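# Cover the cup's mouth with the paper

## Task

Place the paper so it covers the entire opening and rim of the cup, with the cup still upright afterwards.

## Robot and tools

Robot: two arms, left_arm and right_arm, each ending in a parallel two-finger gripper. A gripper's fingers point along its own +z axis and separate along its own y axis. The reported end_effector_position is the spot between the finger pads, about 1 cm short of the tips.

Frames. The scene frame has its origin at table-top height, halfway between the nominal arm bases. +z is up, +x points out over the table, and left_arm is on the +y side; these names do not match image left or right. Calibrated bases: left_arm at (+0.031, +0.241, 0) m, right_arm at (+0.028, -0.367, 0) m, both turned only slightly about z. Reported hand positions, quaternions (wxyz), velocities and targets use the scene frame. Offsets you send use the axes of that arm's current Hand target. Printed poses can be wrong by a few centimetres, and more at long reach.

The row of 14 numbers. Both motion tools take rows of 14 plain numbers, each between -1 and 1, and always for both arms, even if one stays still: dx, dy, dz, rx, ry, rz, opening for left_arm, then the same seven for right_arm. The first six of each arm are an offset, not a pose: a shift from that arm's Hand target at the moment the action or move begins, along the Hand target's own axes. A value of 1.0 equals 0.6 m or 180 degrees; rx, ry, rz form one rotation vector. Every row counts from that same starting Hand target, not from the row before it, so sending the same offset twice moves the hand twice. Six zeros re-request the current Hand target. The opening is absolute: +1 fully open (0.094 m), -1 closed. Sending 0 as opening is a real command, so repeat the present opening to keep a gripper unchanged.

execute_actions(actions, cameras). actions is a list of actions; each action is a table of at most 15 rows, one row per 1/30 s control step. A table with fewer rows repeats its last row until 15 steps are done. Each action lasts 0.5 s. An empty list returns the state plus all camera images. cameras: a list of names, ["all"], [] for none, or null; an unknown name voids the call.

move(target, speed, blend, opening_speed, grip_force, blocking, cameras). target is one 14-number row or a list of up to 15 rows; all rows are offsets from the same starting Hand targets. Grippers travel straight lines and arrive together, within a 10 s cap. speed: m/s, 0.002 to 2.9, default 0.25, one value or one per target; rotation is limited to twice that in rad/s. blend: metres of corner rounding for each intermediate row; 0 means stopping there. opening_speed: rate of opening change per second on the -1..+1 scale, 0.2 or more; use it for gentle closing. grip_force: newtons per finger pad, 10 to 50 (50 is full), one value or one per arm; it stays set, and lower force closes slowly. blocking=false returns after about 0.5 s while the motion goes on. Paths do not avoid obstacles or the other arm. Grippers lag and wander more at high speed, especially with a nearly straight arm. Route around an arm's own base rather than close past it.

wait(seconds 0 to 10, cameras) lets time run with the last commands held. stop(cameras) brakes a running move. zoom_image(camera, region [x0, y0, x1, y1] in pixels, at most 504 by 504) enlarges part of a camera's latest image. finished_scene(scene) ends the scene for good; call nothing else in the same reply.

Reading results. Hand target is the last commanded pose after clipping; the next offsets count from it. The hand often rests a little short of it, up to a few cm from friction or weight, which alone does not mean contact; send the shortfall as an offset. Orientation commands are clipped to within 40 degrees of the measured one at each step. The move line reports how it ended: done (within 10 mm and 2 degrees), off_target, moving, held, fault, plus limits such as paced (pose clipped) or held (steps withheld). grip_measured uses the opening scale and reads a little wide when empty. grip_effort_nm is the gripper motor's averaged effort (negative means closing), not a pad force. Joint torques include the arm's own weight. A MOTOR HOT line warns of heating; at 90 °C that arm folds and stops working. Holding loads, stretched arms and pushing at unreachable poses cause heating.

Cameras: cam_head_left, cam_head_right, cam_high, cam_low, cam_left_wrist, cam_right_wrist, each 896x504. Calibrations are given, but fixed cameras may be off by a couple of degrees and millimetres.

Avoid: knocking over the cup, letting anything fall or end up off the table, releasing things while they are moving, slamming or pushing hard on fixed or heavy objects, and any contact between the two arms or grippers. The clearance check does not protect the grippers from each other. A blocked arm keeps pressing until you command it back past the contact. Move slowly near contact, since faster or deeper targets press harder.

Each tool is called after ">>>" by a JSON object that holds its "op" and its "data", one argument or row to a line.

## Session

>>> {"op": "execute_actions", "data": {
  "actions": [],
  "cameras": ["cam_head_left", "cam_head_right", "cam_high"]
}}

Scene clock: 0.00 s.
left_arm: end_effector_position=(+0.4358, +0.2925, +0.1214) grip_measured=+1.000 grip_effort_nm=n/a end_effector_quat_wxyz=(+0.631, -0.102, +0.768, +0.032) | right_arm: end_effector_position=(+0.4442, -0.3675, +0.1376) grip_measured=+1.000 grip_effort_nm=n/a end_effector_quat_wxyz=(+0.639, +0.006, +0.769, -0.023)
Joint positions: left_arm=[0.11 1.588 0.359 1.025 -0.101 -0.103 0.094] | right_arm=[0.03 1.552 0.401 0.967 0.07 -0.015 0.094]
Joint velocities: within noise
Joint torques (N m): no reading
Heat: left arm: 37 °C; right arm: 33 °C.
Hand target: left_arm +0.4377, +0.2927, +0.1275; +0.638, -0.102, +0.763, +0.032 | right_arm +0.4450, -0.3676, +0.1409; +0.642, +0.006, +0.766, -0.023
Tool commands: left_gripper/opening=+1.0 right_gripper/opening=+1.0
Images, in order (width x height): cam_head_left 896x504, cam_head_right 896x504, cam_high 896x504.

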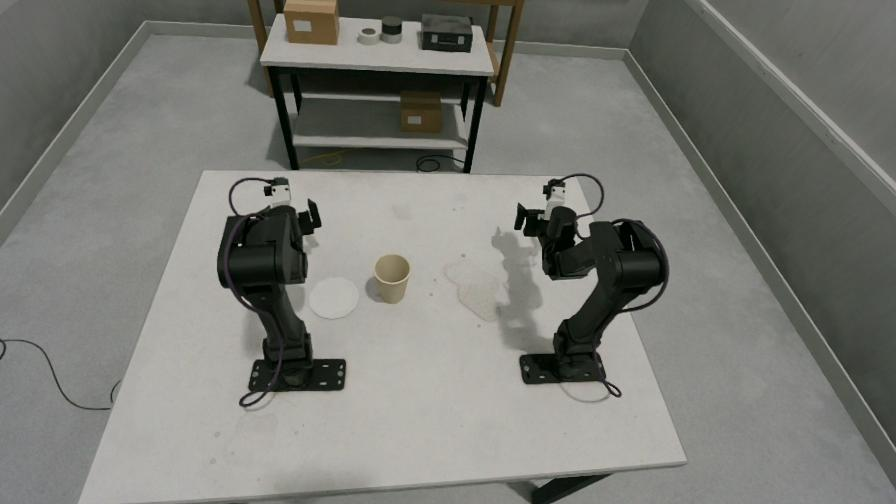

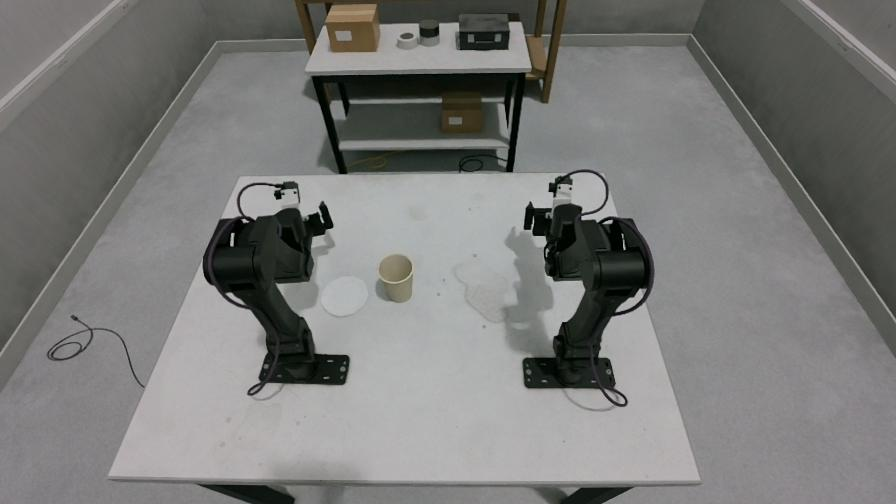

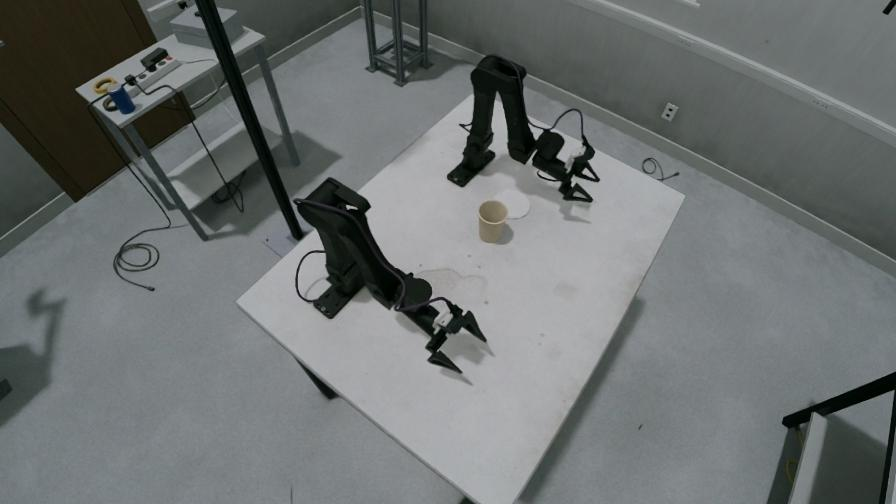

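>>> {"op": "zoom_image", "data": {
  "camera": "cam_head_right",
  "region": [300, 230, 440, 330]
}}

>>> {"op": "zoom_image", "data": {
  "camera": "cam_head_left",
  "region": [290, 230, 430, 330]
}}

>>> {"op": "zoom_image", "data": {
  "camera": "cam_high",
  "region": [450, 160, 590, 260]
}}

Scaled by 3.600 from the camera's 896x504 image, which has a finer 1280x720 frame.

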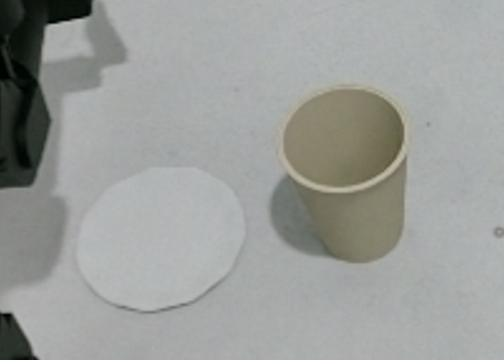

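Scaled by 3.600 from the camera's 896x504 image, which has a finer 1280x720 frame.

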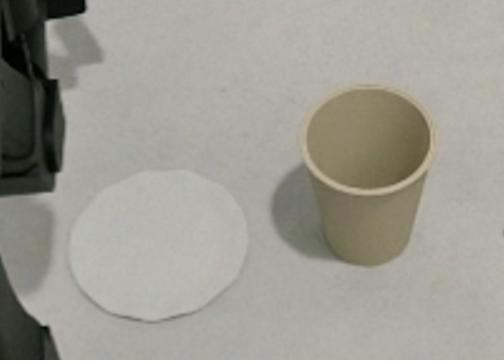

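Scaled by 3.600 from the camera's 896x504 image, which has a finer 1280x720 frame.

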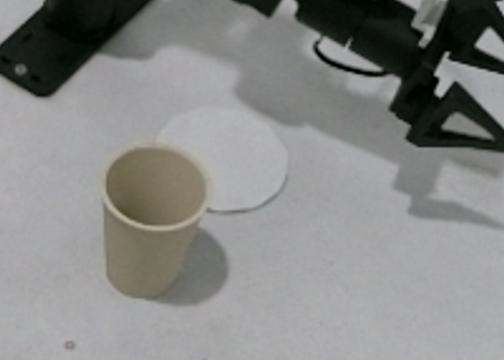

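>>> {"op": "move", "data": {
  "target": [
    [0.0242, 0.1022, -0.1955, 0.274, 0.4412, -0.147, -0.36, 0, 0, 0, 0, 0, 0, 1],
    [0.18, 0.0871, -0.2925, 0.274, 0.4412, -0.147, -0.36, 0, 0, 0, 0, 0, 0, 1]
  ],
  "speed": 0.35,
  "blend": [0.03, 0],
  "cameras": ["cam_left_wrist"]
}}

>>> {"op": "zoom_image", "data": {
  "camera": "cam_left_wrist",
  "region": [340, 60, 720, 420]
}}

Scene clock: 31.93 s.
left_arm: end_effector_position=(+0.2388, +0.2983, +0.0529) grip_measured=-0.358 grip_effort_nm=-0.06 end_effector_quat_wxyz=(-0.011, -0.006, +0.885, -0.465) | right_arm: end_effector_position=(+0.4442, -0.3675, +0.1376) grip_measured=+1.000 grip_effort_nm=-0.01 end_effector_quat_wxyz=(+0.639, +0.006, +0.769, -0.023)
Joint positions: left_arm=[0.802 2.05 1.178 -1.499 0.62 1.027 0.03] | right_arm=[0.03 1.552 0.401 0.967 0.07 -0.015 0.094]
Joint torques (N m): left_arm=[0.46 -7.43 3.17 -0.78 0.25 0.13] | right_arm=[0.06 -6.45 6.38 1.95 0 -0.03]
Heat: left arm: 38 °C; right arm: 36 °C.
Hand target: left_arm +0.2399, +0.2999, +0.0497; +0.000, +0.000, +0.887, -0.462 | right_arm +0.4450, -0.3676, +0.1409; +0.642, +0.006, +0.766, -0.023
Off the commanded pose: left_arm 0.004 m, 1 deg | right_arm 0.003 m, 0 deg.
move: done
camera_calibration:
cam_left_wrist: T_world_to_cam=[[-0.0942133, -0.586039, 0.804787, 0.164693], [-0.843293, 0.476629, 0.248356, 0.0913451], [-0.529132, -0.655273, -0.539107, 0.465709], [0, 0, 0, 1]] pos_world=[0.338968, 0.358146, 0.0958379]
Images, in order (width x height): cam_left_wrist 896x504.

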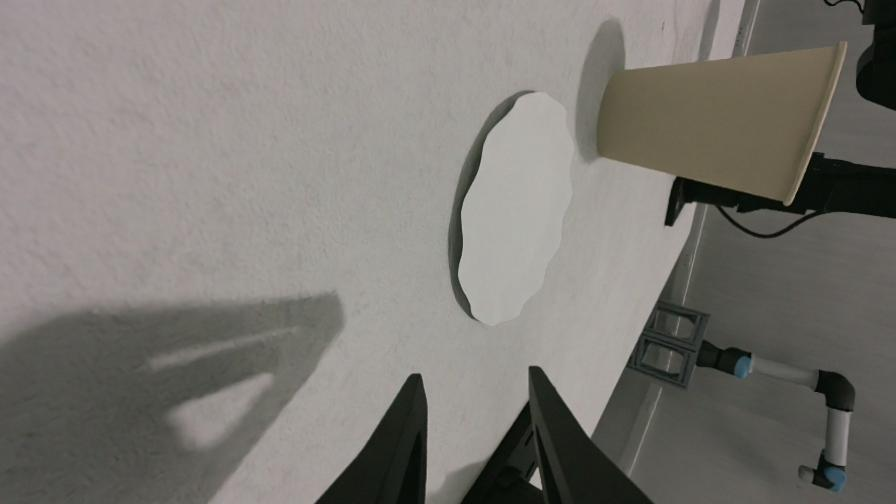

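Scaled by 1.326 from the camera's 896x504 image, which has a finer 1280x720 frame.

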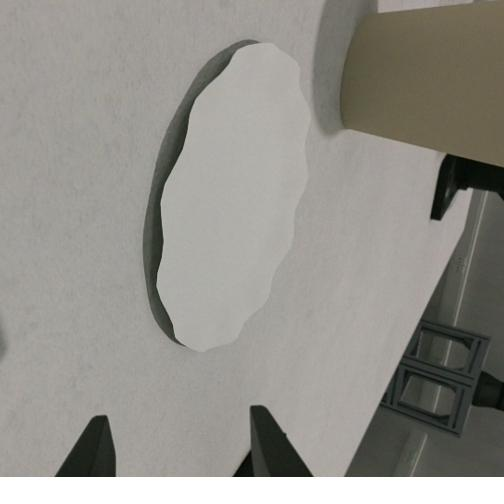

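>>> {"op": "move", "data": {
  "target": [
    [0.0015, 0.0202, 0.0648, 0, 0, 0, -0.36, 0, 0, 0, 0, 0, 0, 1],
    [0.0015, -0.0225, 0.1285, 0, 0, 0, -0.36, 0, 0, 0, 0, 0, 0, 1]
  ],
  "speed": [0.12, 0.05],
  "blend": [0.01, 0],
  "cameras": ["cam_left_wrist", "cam_low"]
}}

>>> {"op": "zoom_image", "data": {
  "camera": "cam_left_wrist",
  "region": [360, 280, 620, 504]
}}

>>> {"op": "zoom_image", "data": {
  "camera": "cam_low",
  "region": [400, 200, 500, 275]
}}

Scene clock: 62.80 s.
left_arm: end_effector_position=(+0.2324, +0.2291, +0.0190) grip_measured=-0.358 grip_effort_nm=-0.05 end_effector_quat_wxyz=(-0.026, -0.012, +0.882, -0.471) | right_arm: end_effector_position=(+0.4442, -0.3675, +0.1376) grip_measured=+1.000 grip_effort_nm=-0.01 end_effector_quat_wxyz=(+0.639, +0.006, +0.769, -0.023)
Joint positions: left_arm=[0.613 1.991 0.911 -1.209 0.74 0.844 0.03] | right_arm=[0.03 1.552 0.401 0.967 0.07 -0.015 0.094]
Joint torques (N m): left_arm=[-0.64 -8.01 1.91 -0.32 0.42 0.03] | right_arm=[0.08 -6.43 6.39 1.95 0 -0.02]
Heat: left arm: 37 °C; right arm: 38 °C.
Hand target: left_arm +0.2390, +0.2290, +0.0166; +0.000, +0.000, +0.887, -0.462 | right_arm +0.4450, -0.3676, +0.1409; +0.642, +0.006, +0.766, -0.023
Off the commanded pose: left_arm 0.007 m, 3 deg | right_arm 0.003 m, 0 deg.
move: off_target (left_arm)
camera_calibration:
cam_left_wrist: T_world_to_cam=[[-0.0694958, -0.575959, 0.814519, 0.142606], [-0.833523, 0.482127, 0.269802, 0.123337], [-0.548097, -0.66017, -0.51358, 0.403768], [0, 0, 0, 1]] pos_world=[0.334018, 0.289227, 0.0579353]
Images, in order (width x height): cam_low 896x504, cam_left_wrist 896x504.

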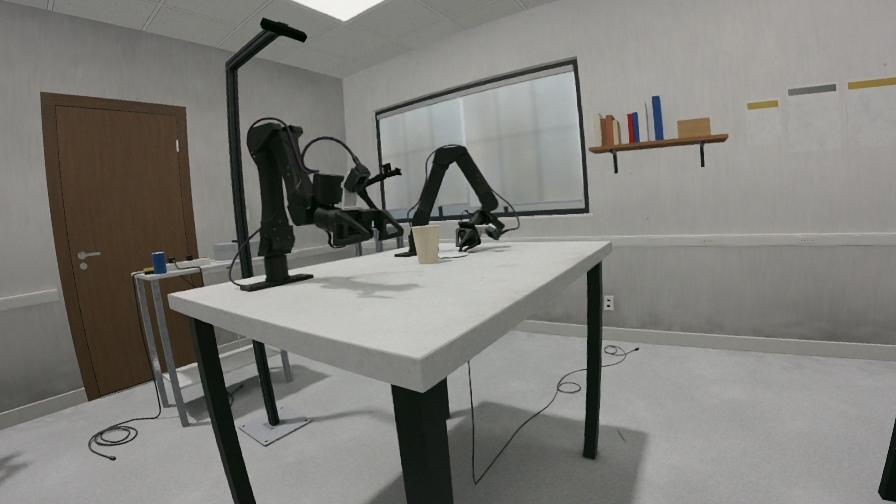

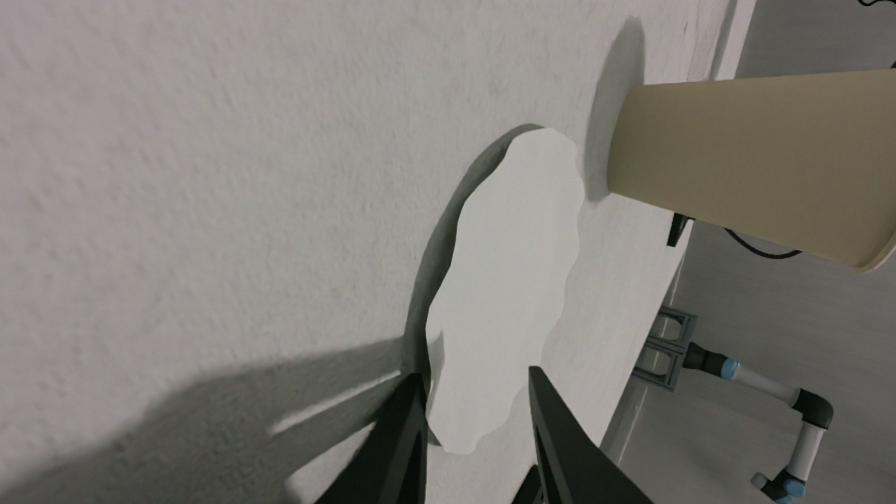

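Scaled by 1.938 from the camera's 896x504 image, which has a finer 1280x720 frame.

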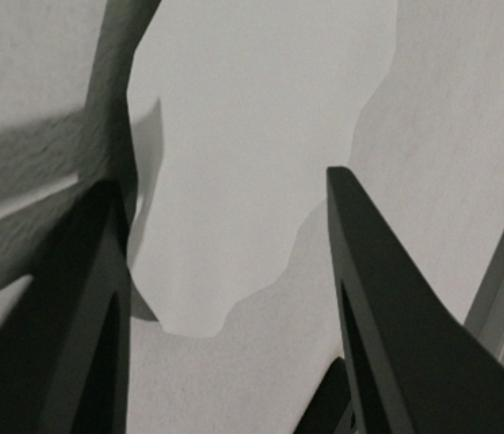

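Scaled by 5.040 from the camera's 896x504 image, which has a finer 1280x720 frame.

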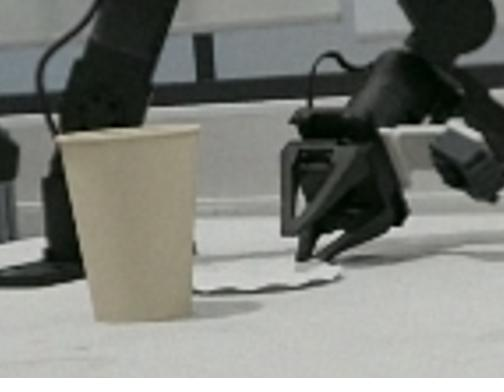

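>>> {"op": "zoom_image", "data": {
  "camera": "cam_left_wrist",
  "region": [395, 310, 485, 470]
}}

>>> {"op": "zoom_image", "data": {
  "camera": "cam_low",
  "region": [435, 230, 485, 270]
}}

Scaled by 3.150 from the camera's 896x504 image, which has a finer 1280x720 frame.

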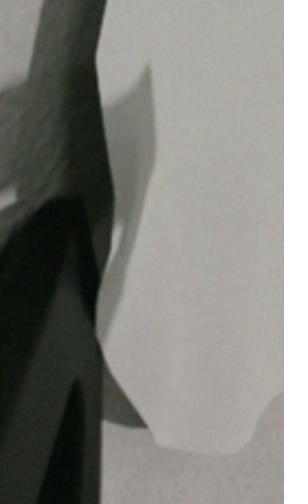

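Scaled by 10.080 from the camera's 896x504 image, which has a finer 1280x720 frame.

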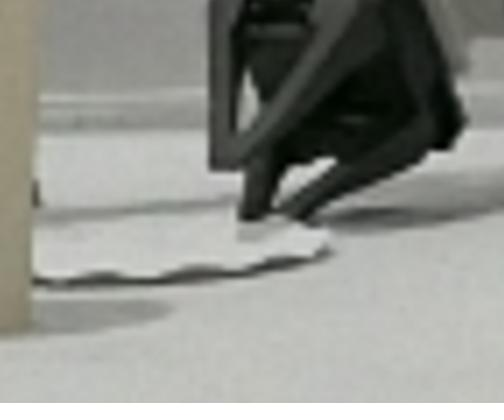

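>>> {"op": "move", "data": {
  "target": [
    [0, -0.0038, 0.0055, 0, 0, 0, -0.36, 0, 0, 0, 0, 0, 0, 1],
    [0, -0.0038, 0.0055, 0, 0, 0, -1, 0, 0, 0, 0, 0, 0, 1]
  ],
  "speed": 0.04,
  "grip_force": [20, 50],
  "cameras": ["cam_left_wrist"]
}}

>>> {"op": "zoom_image", "data": {
  "camera": "cam_left_wrist",
  "region": [360, 280, 620, 504]
}}

Scene clock: 127.57 s.
left_arm: end_effector_position=(+0.2359, +0.2271, +0.0155) grip_measured=-0.995 grip_effort_nm=-0.24 end_effector_quat_wxyz=(-0.016, -0.008, +0.885, -0.464) | right_arm: end_effector_position=(+0.4442, -0.3675, +0.1376) grip_measured=+1.000 grip_effort_nm=-0.01 end_effector_quat_wxyz=(+0.639, +0.006, +0.769, -0.023)
Joint positions: left_arm=[0.599 1.981 0.897 -1.168 0.751 0.828 0] | right_arm=[0.03 1.552 0.401 0.967 0.07 -0.015 0.094]
Joint torques (N m): left_arm=[-0.66 -7.95 1.99 -0.52 0.41 0.02] | right_arm=[0.06 -6.43 6.38 1.96 0 -0.02]
Heat: left arm: 36 °C; right arm: 40 °C.
Hand target: left_arm +0.2390, +0.2250, +0.0166; +0.000, +0.000, +0.887, -0.462 | right_arm +0.4450, -0.3676, +0.1409; +0.642, +0.006, +0.766, -0.023
Off the commanded pose: left_arm 0.004 m, 2 deg | right_arm 0.003 m, 0 deg.
grip_force (N): 20, 50
move: done; target 2's new opening was sent with left_arm's hand 0.006 m and 3 deg from that target
camera_calibration:
cam_left_wrist: T_world_to_cam=[[-0.085738, -0.587676, 0.80454, 0.151212], [-0.840394, 0.476398, 0.258426, 0.131336], [-0.535152, -0.653974, -0.534725, 0.398415], [0, 0, 0, 1]] pos_world=[0.336551, 0.286849, 0.0574456]
Images, in order (width x height): cam_left_wrist 896x504.

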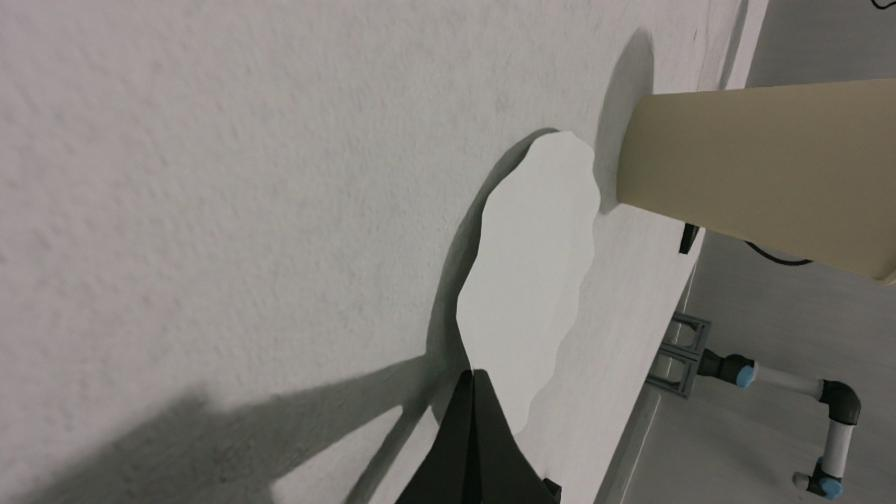

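Scaled by 1.938 from the camera's 896x504 image, which has a finer 1280x720 frame.

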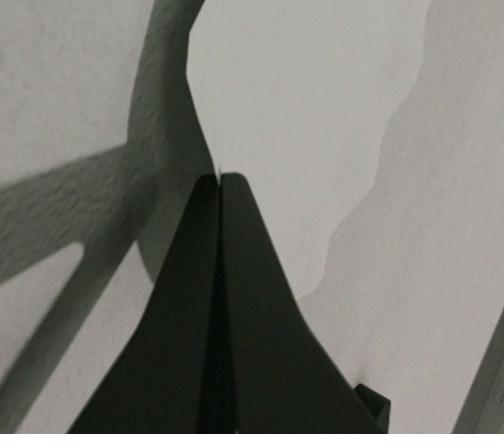

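>>> {"op": "move", "data": {
  "target": [0, -0.0893, -0.0422, 0, 0, 0, -1, 0, 0, 0, 0, 0, 0, 1],
  "speed": 0.12,
  "cameras": ["cam_left_wrist", "cam_high"]
}}

Scene clock: 153.47 s.
left_arm: end_effector_position=(+0.2310, +0.2150, +0.0664) grip_measured=-0.995 grip_effort_nm=-0.24 end_effector_quat_wxyz=(-0.018, -0.006, +0.887, -0.461) | right_arm: end_effector_position=(+0.4442, -0.3675, +0.1376) grip_measured=+1.000 grip_effort_nm=-0.01 end_effector_quat_wxyz=(+0.639, +0.006, +0.769, -0.023)
Joint positions: left_arm=[0.563 1.795 0.915 -1.343 0.765 0.788 0] | right_arm=[0.03 1.552 0.401 0.967 0.07 -0.015 0.094]
Joint torques (N m): left_arm=[-0.58 -7.04 6.35 -0.81 0.47 0] | right_arm=[0.06 -6.43 6.39 1.96 0 -0.02]
Heat: left arm: 36 °C; right arm: 41 °C.
Hand target: left_arm +0.2390, +0.2151, +0.0750; +0.000, +0.000, +0.887, -0.462 | right_arm +0.4450, -0.3676, +0.1409; +0.642, +0.006, +0.766, -0.023
Off the commanded pose: left_arm 0.012 m, 2 deg | right_arm 0.003 m, 0 deg.
grip_force (N): 20, 50
move: off_target (left_arm)
camera_calibration:
cam_left_wrist: T_world_to_cam=[[-0.087409, -0.592569, 0.800763, 0.104409], [-0.83793, 0.478454, 0.262592, 0.118497], [-0.538732, -0.648031, -0.538353, 0.414931], [0, 0, 0, 1]] pos_world=[0.331955, 0.274062, 0.108656]
Images, in order (width x height): cam_high 896x504, cam_left_wrist 896x504.

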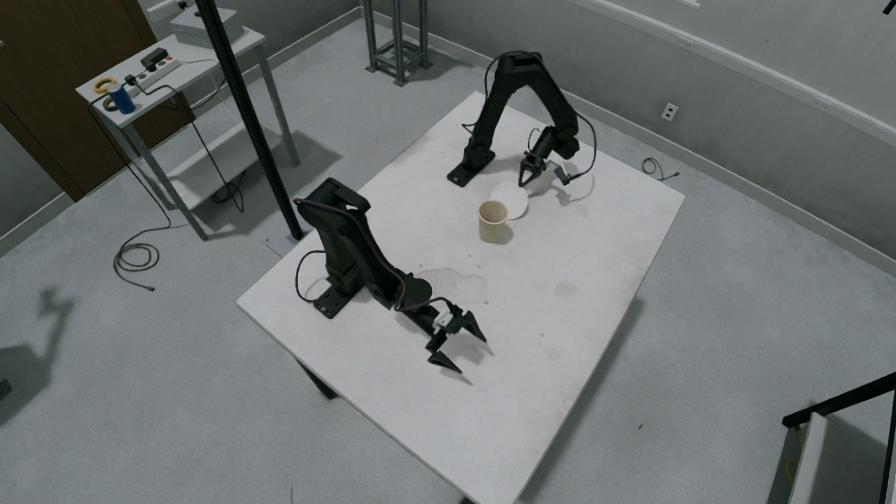

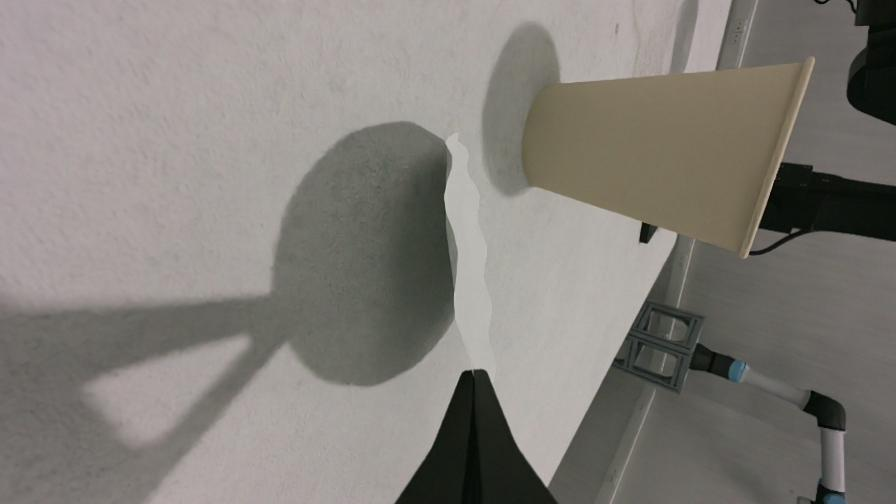

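>>> {"op": "move", "data": {
  "target": [
    [0, -0.1914, -0.0463, 0.1077, -0.041, -0.0113, -1, 0, 0, 0, 0, 0, 0, 1],
    [0.0017, -0.2315, 0.0894, 0.2154, -0.0819, -0.0227, -1, 0, 0, 0, 0, 0, 0, 1]
  ],
  "speed": 0.17,
  "blend": [0.03, 0],
  "cameras": ["cam_left_wrist", "cam_head_right", "cam_high", "cam_low"]
}}

>>> {"op": "zoom_image", "data": {
  "camera": "cam_head_right",
  "region": [330, 210, 470, 330]
}}

>>> {"op": "zoom_image", "data": {
  "camera": "cam_high",
  "region": [430, 160, 570, 260]
}}

>>> {"op": "zoom_image", "data": {
  "camera": "cam_low",
  "region": [370, 180, 490, 270]
}}

Scene clock: 173.13 s.
left_arm: end_effector_position=(+0.2279, +0.0925, +0.1568) grip_measured=-0.995 grip_effort_nm=-0.24 end_effector_quat_wxyz=(+0.028, -0.073, +0.709, -0.701) | right_arm: end_effector_position=(+0.4442, -0.3675, +0.1376) grip_measured=+1.000 grip_effort_nm=-0.01 end_effector_quat_wxyz=(+0.639, +0.006, +0.769, -0.023)
Joint positions: left_arm=[0.199 1.723 0.672 -1.53 1.541 0.947 0] | right_arm=[0.03 1.552 0.401 0.967 0.07 -0.015 0.094]
Joint torques (N m): left_arm=[-0.58 -3.62 6.06 -0.48 0.42 0.15] | right_arm=[0.06 -6.43 6.37 1.96 0 -0.02]
Heat: left arm: 36 °C; right arm: 41 °C.
Hand target: left_arm +0.2380, +0.0915, +0.1581; +0.095, -0.089, +0.676, -0.725 | right_arm +0.4450, -0.3676, +0.1409; +0.642, +0.006, +0.766, -0.023
Off the commanded pose: left_arm 0.010 m, 9 deg | right_arm 0.003 m, 0 deg.
joint sent to its limit (left arm) — joint 5 (wrist yaw), upper limit. The joint targets are off in orientation, not in position.
grip_force (N): 20, 50
move: off_target (left_arm)
camera_calibration:
cam_left_wrist: T_world_to_cam=[[-0.0441825, -0.050887, 0.997727, -0.131646], [-0.918282, 0.395395, -0.0204981, 0.221222], [-0.393453, -0.9171, -0.0641982, 0.299933], [0, 0, 0, 1]] pos_world=[0.315337, 0.1809, 0.155136]
Images, in order (width x height): cam_head_right 896x504, cam_high 896x504, cam_low 896x504, cam_left_wrist 896x504.

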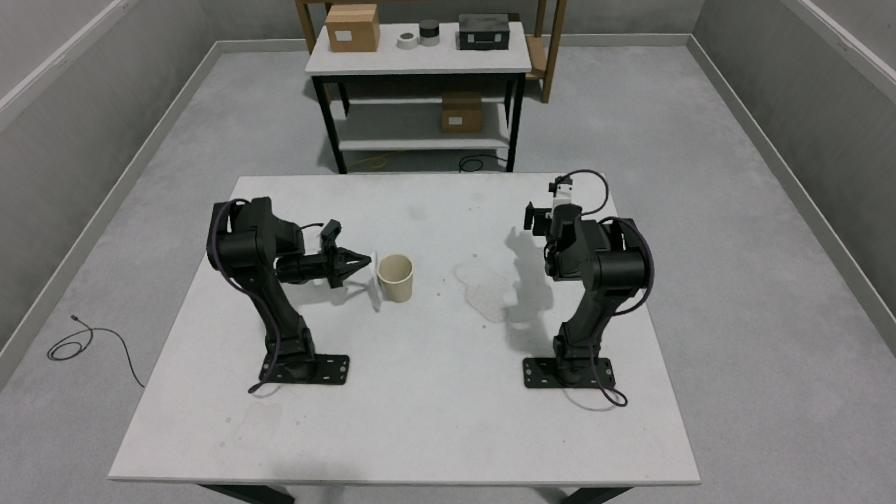

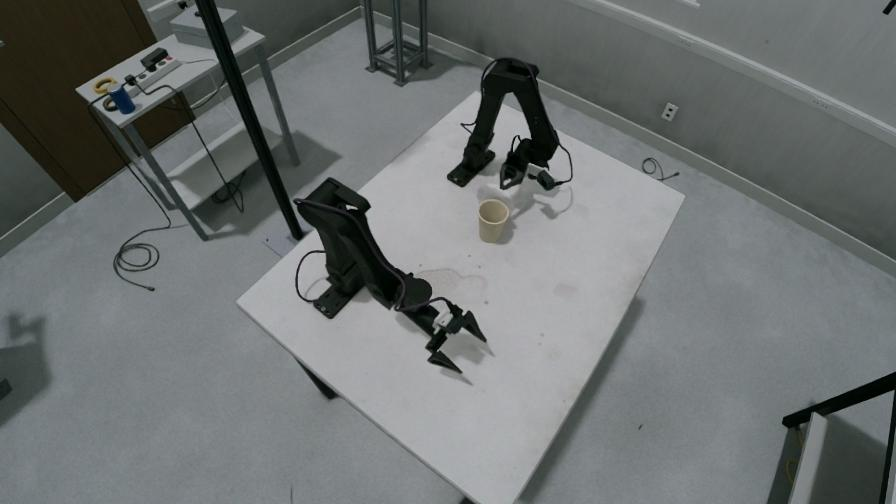

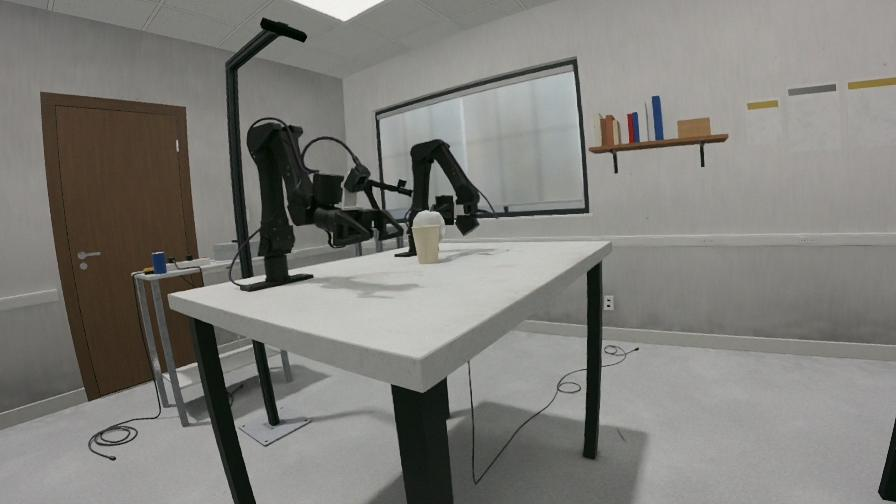

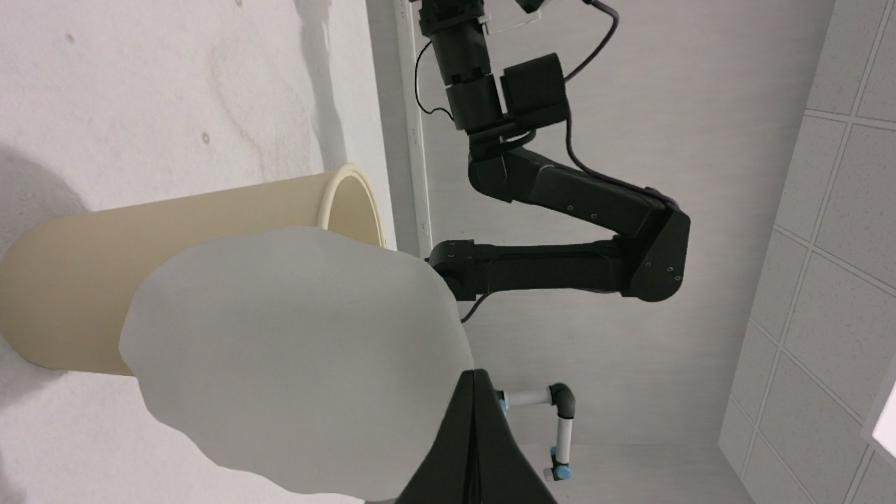

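Scaled by 3.600 from the camera's 896x504 image, which has a finer 1280x720 frame.

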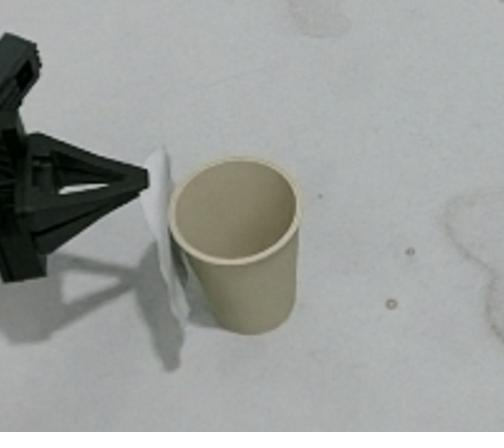

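Scaled by 3.600 from the camera's 896x504 image, which has a finer 1280x720 frame.

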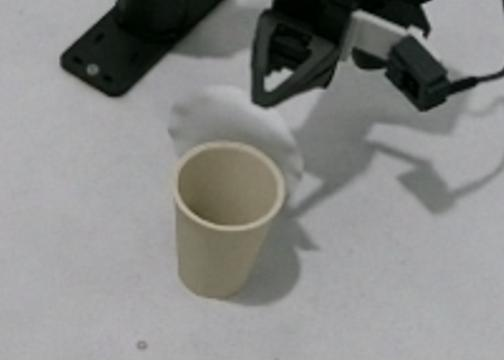

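Scaled by 4.200 from the camera's 896x504 image, which has a finer 1280x720 frame.

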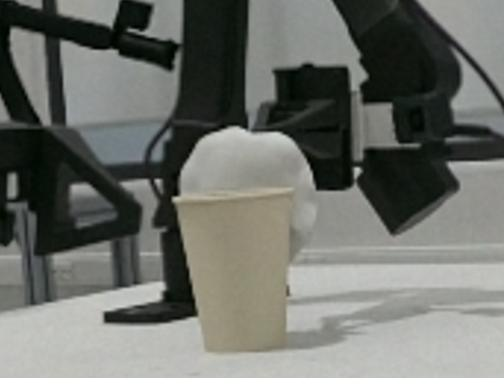

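>>> {"op": "move", "data": {
  "target": [-0.1195, -0.1018, 0.0245, -0.0221, -0.0833, 0.0029, -1, 0, 0, 0, 0, 0, 0, 1],
  "speed": 0.1,
  "cameras": ["cam_left_wrist", "cam_head_right", "cam_high", "cam_low"]
}}

>>> {"op": "zoom_image", "data": {
  "camera": "cam_head_right",
  "region": [330, 200, 470, 320]
}}

>>> {"op": "zoom_image", "data": {
  "camera": "cam_low",
  "region": [370, 160, 500, 270]
}}

Scene clock: 211.17 s.
left_arm: end_effector_position=(+0.3080, +0.1027, +0.2106) grip_measured=-0.995 grip_effort_nm=-0.24 end_effector_quat_wxyz=(+0.024, -0.076, +0.712, -0.698) | right_arm: end_effector_position=(+0.4442, -0.3675, +0.1376) grip_measured=+1.000 grip_effort_nm=-0.01 end_effector_quat_wxyz=(+0.639, +0.006, +0.769, -0.023)
Joint positions: left_arm=[0.186 1.714 1.055 -1.398 1.542 0.416 0] | right_arm=[0.03 1.552 0.401 0.967 0.07 -0.015 0.094]
Joint torques (N m): left_arm=[-0.7 -7.8 6.23 0.09 0.59 0.05] | right_arm=[0.05 -6.45 6.38 1.96 0 -0.02]
Heat: left arm: 36 °C; right arm: 42 °C.
Hand target: left_arm +0.3099, +0.1001, +0.2200; +0.183, -0.183, +0.683, -0.683 | right_arm +0.4450, -0.3676, +0.1409; +0.642, +0.006, +0.766, -0.023
Off the commanded pose: left_arm 0.010 m, 22 deg | right_arm 0.003 m, 0 deg.
joint sent to its limit (left arm) — joint 5 (wrist yaw), upper limit. The joint targets are off in orientation, not in position.
grip_force (N): 20, 50
move: off_target (left_arm)
camera_calibration:
cam_left_wrist: T_world_to_cam=[[-0.0352643, -0.0592386, 0.997621, -0.183186], [-0.918043, 0.39638, -0.00891439, 0.289158], [-0.394909, -0.916174, -0.0683617, 0.345444], [0, 0, 0, 1]] pos_world=[0.395418, 0.191018, 0.208943]
Images, in order (width x height): cam_head_right 896x504, cam_high 896x504, cam_low 896x504, cam_left_wrist 896x504.

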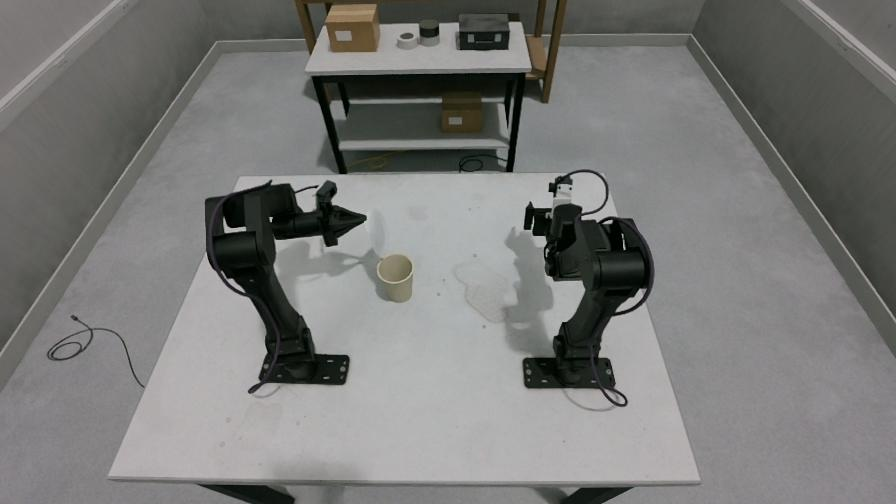

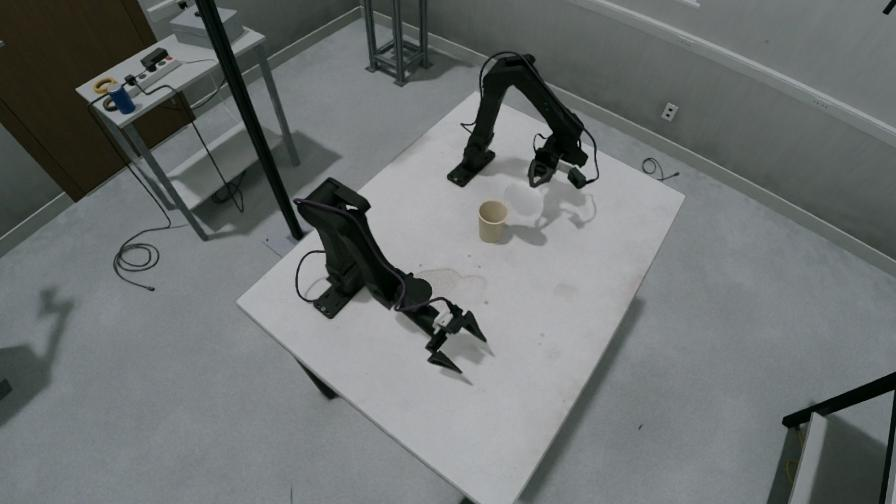

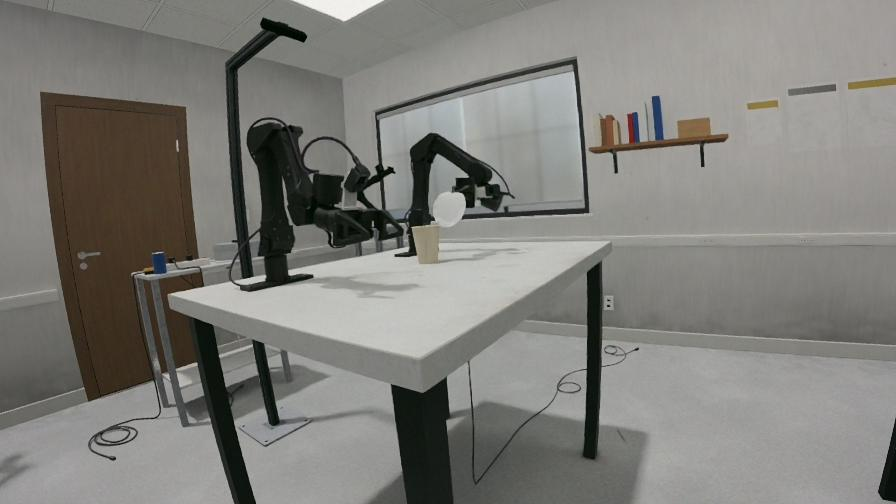

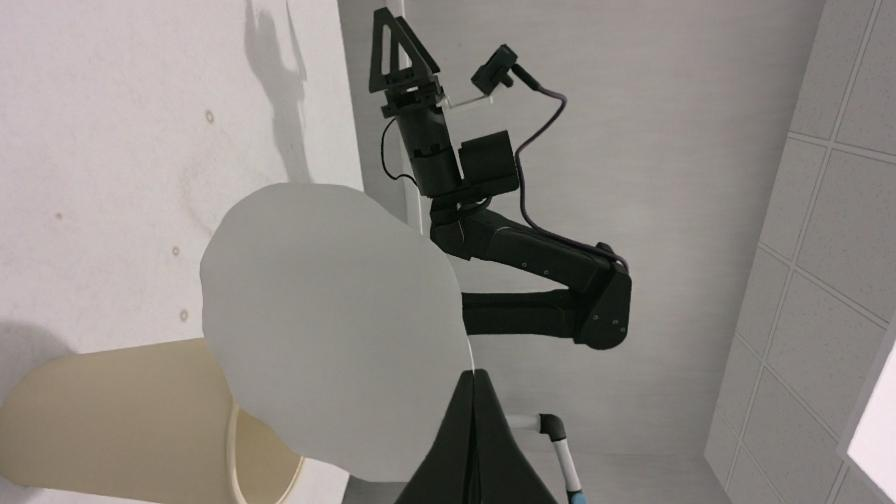

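Scaled by 3.600 from the camera's 896x504 image, which has a finer 1280x720 frame.

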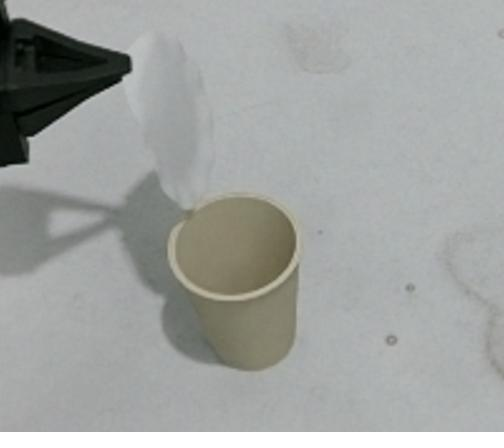

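Scaled by 3.877 from the camera's 896x504 image, which has a finer 1280x720 frame.

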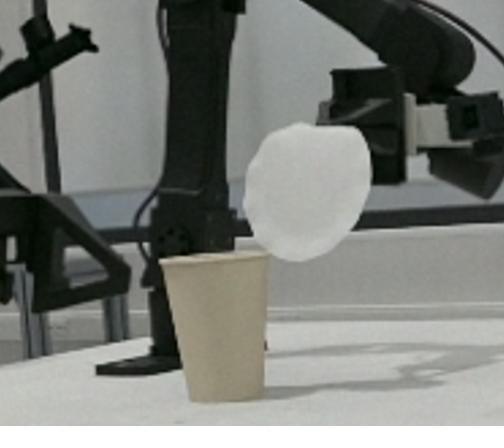

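>>> {"op": "move", "data": {
  "target": [-0.1444, 0.0167, 0.0836, -0.1085, 0.1649, 0.0291, -1, 0, 0, 0, 0, 0, 0, 1],
  "speed": 0.12,
  "cameras": ["cam_left_wrist", "cam_head_right", "cam_low"]
}}

>>> {"op": "zoom_image", "data": {
  "camera": "cam_head_right",
  "region": [310, 170, 450, 290]
}}

>>> {"op": "zoom_image", "data": {
  "camera": "cam_low",
  "region": [390, 160, 520, 270]
}}

Scene clock: 258.73 s.
left_arm: end_effector_position=(+0.4057, +0.1025, +0.2059) grip_measured=-0.995 grip_effort_nm=-0.24 end_effector_quat_wxyz=(-0.006, -0.011, +0.821, -0.571) | right_arm: end_effector_position=(+0.4442, -0.3675, +0.1376) grip_measured=+1.000 grip_effort_nm=-0.01 end_effector_quat_wxyz=(+0.639, +0.006, +0.769, -0.023)
Joint positions: left_arm=[0.11 2.035 1.727 -1.464 1.207 0.19 0] | right_arm=[0.03 1.552 0.401 0.967 0.07 -0.015 0.094]
Joint torques (N m): left_arm=[-0.59 -7.98 9.33 0.02 0.53 0.12] | right_arm=[0.05 -6.43 6.37 1.95 0 -0.02]
Heat: left arm: 37 °C; right arm: 43 °C.
Hand target: left_arm +0.4100, +0.0998, +0.2100; +0.000, +0.000, +0.819, -0.574 | right_arm +0.4450, -0.3676, +0.1409; +0.642, +0.006, +0.766, -0.023
Off the commanded pose: left_arm 0.006 m, 2 deg | right_arm 0.003 m, 0 deg.
grip_force (N): 20, 50
move: done
camera_calibration:
cam_left_wrist: T_world_to_cam=[[-0.088901, -0.373866, 0.923212, -0.105723], [-0.852668, 0.507654, 0.123473, 0.313777], [-0.514835, -0.776216, -0.363915, 0.47861], [0, 0, 0, 1]] pos_world=[0.504553, 0.172689, 0.233035]
Images, in order (width x height): cam_head_right 896x504, cam_low 896x504, cam_left_wrist 896x504.

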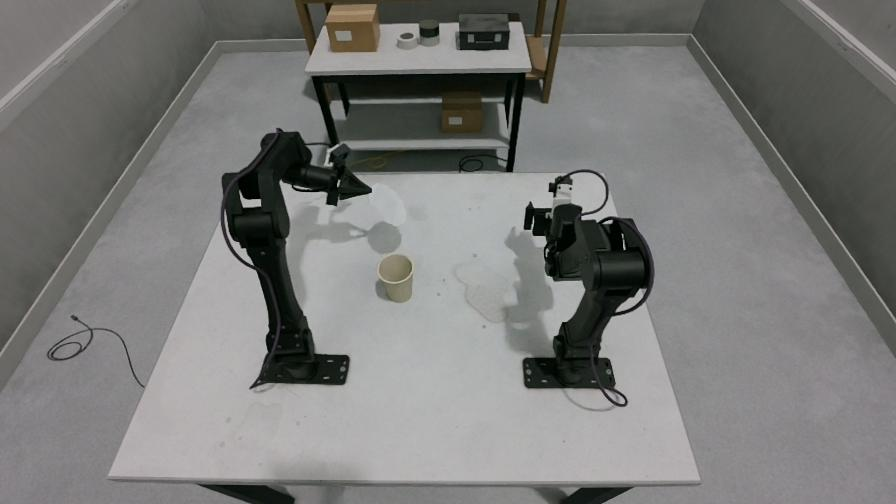

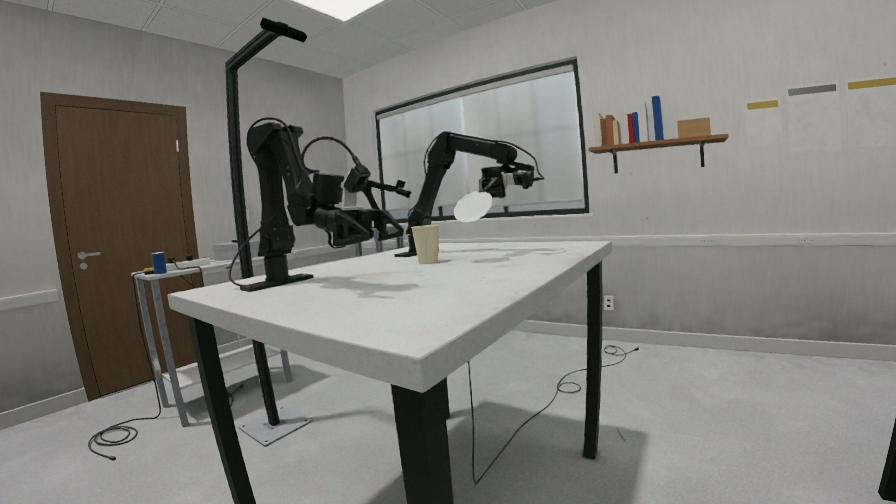

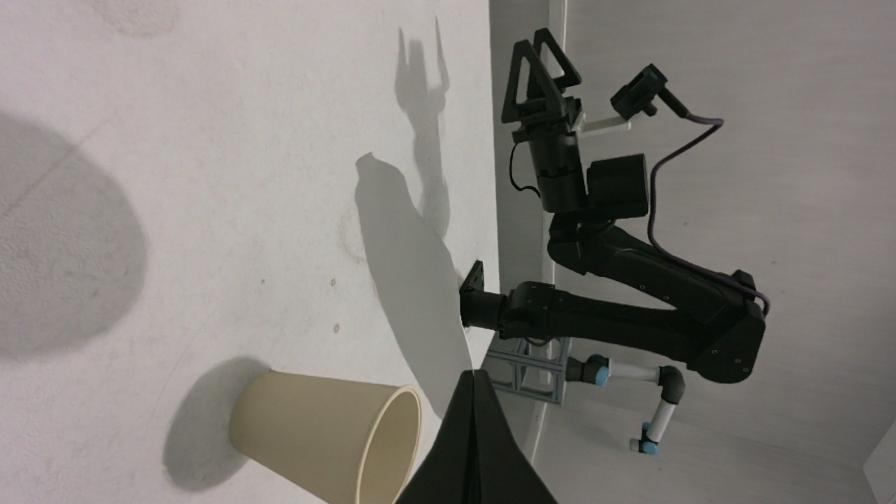

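Scaled by 3.600 from the camera's 896x504 image, which has a finer 1280x720 frame.

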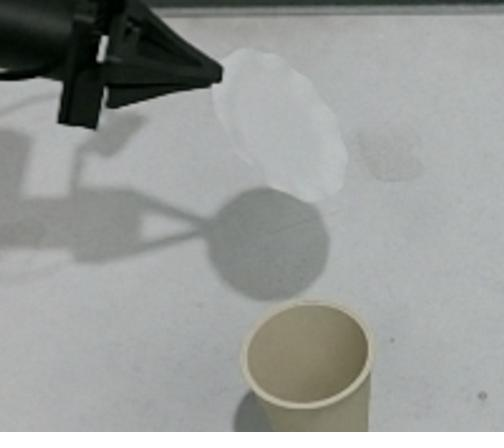

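Scaled by 3.877 from the camera's 896x504 image, which has a finer 1280x720 frame.

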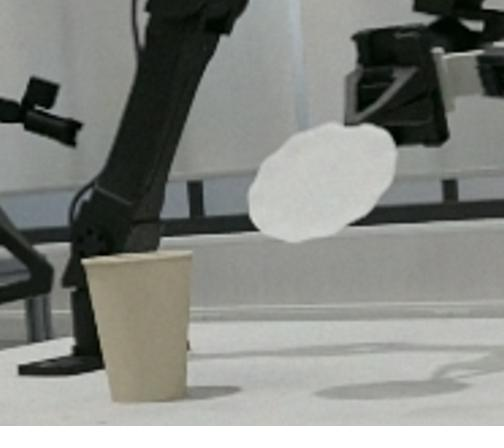

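>>> {"op": "execute_actions", "data": {
  "actions": [],
  "cameras": ["cam_left_wrist"]
}}

>>> {"op": "zoom_image", "data": {
  "camera": "cam_left_wrist",
  "region": [320, 120, 560, 440]
}}

Scene clock: 267.53 s.
left_arm: end_effector_position=(+0.4056, +0.1025, +0.2058) grip_measured=-0.995 grip_effort_nm=-0.24 end_effector_quat_wxyz=(-0.006, -0.011, +0.821, -0.570) | right_arm: end_effector_position=(+0.4442, -0.3675, +0.1376) grip_measured=+1.000 grip_effort_nm=-0.01 end_effector_quat_wxyz=(+0.639, +0.006, +0.769, -0.023)
Joint positions: left_arm=[0.11 2.035 1.727 -1.464 1.206 0.191 0] | right_arm=[0.03 1.552 0.401 0.967 0.07 -0.015 0.094]
Joint velocities: within noise
Joint torques (N m): left_arm=[-0.61 -7.99 9.32 0.02 0.53 0.12] | right_arm=[0.05 -6.45 6.38 1.96 0 -0.02]
Heat: left arm: 37 °C; right arm: 43 °C.
Hand target: left_arm +0.4100, +0.0998, +0.2100; +0.000, +0.000, +0.819, -0.574 | right_arm +0.4450, -0.3676, +0.1409; +0.642, +0.006, +0.766, -0.023
Tool commands: left_gripper/opening=-1.0 right_gripper/opening=+1.0
Off the commanded pose: left_arm 0.007 m, 2 deg | right_arm 0.003 m, 0 deg.
grip_force (N): 20, 50
camera_calibration:
cam_left_wrist: T_world_to_cam=[[-0.0889593, -0.374106, 0.923109, -0.105628], [-0.852591, 0.507749, 0.12361, 0.313689], [-0.514951, -0.776039, -0.364128, 0.478689], [0, 0, 0, 1]] pos_world=[0.504554, 0.17269, 0.233035]
Images, in order (width x height): cam_left_wrist 896x504.

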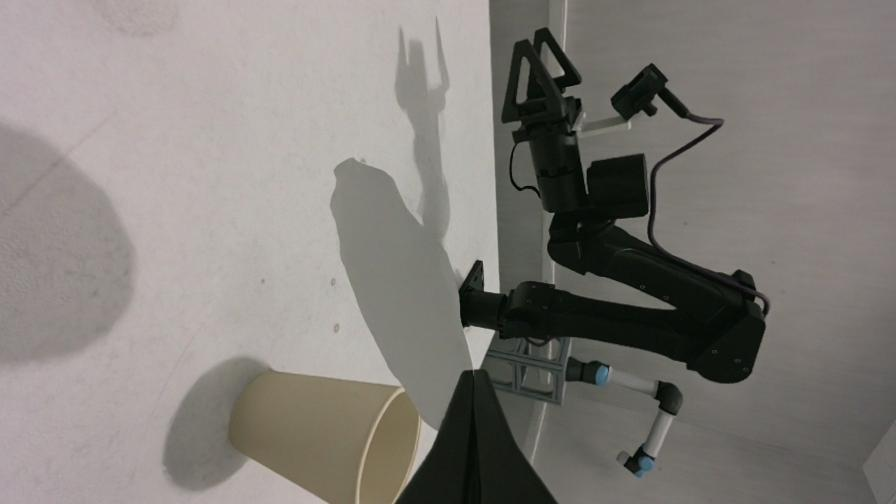

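Scaled by 1.575 from the camera's 896x504 image, which has a finer 1280x720 frame.

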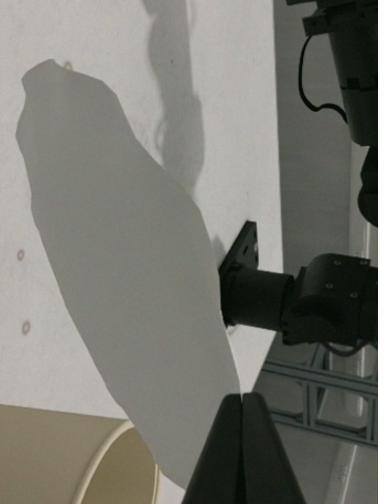

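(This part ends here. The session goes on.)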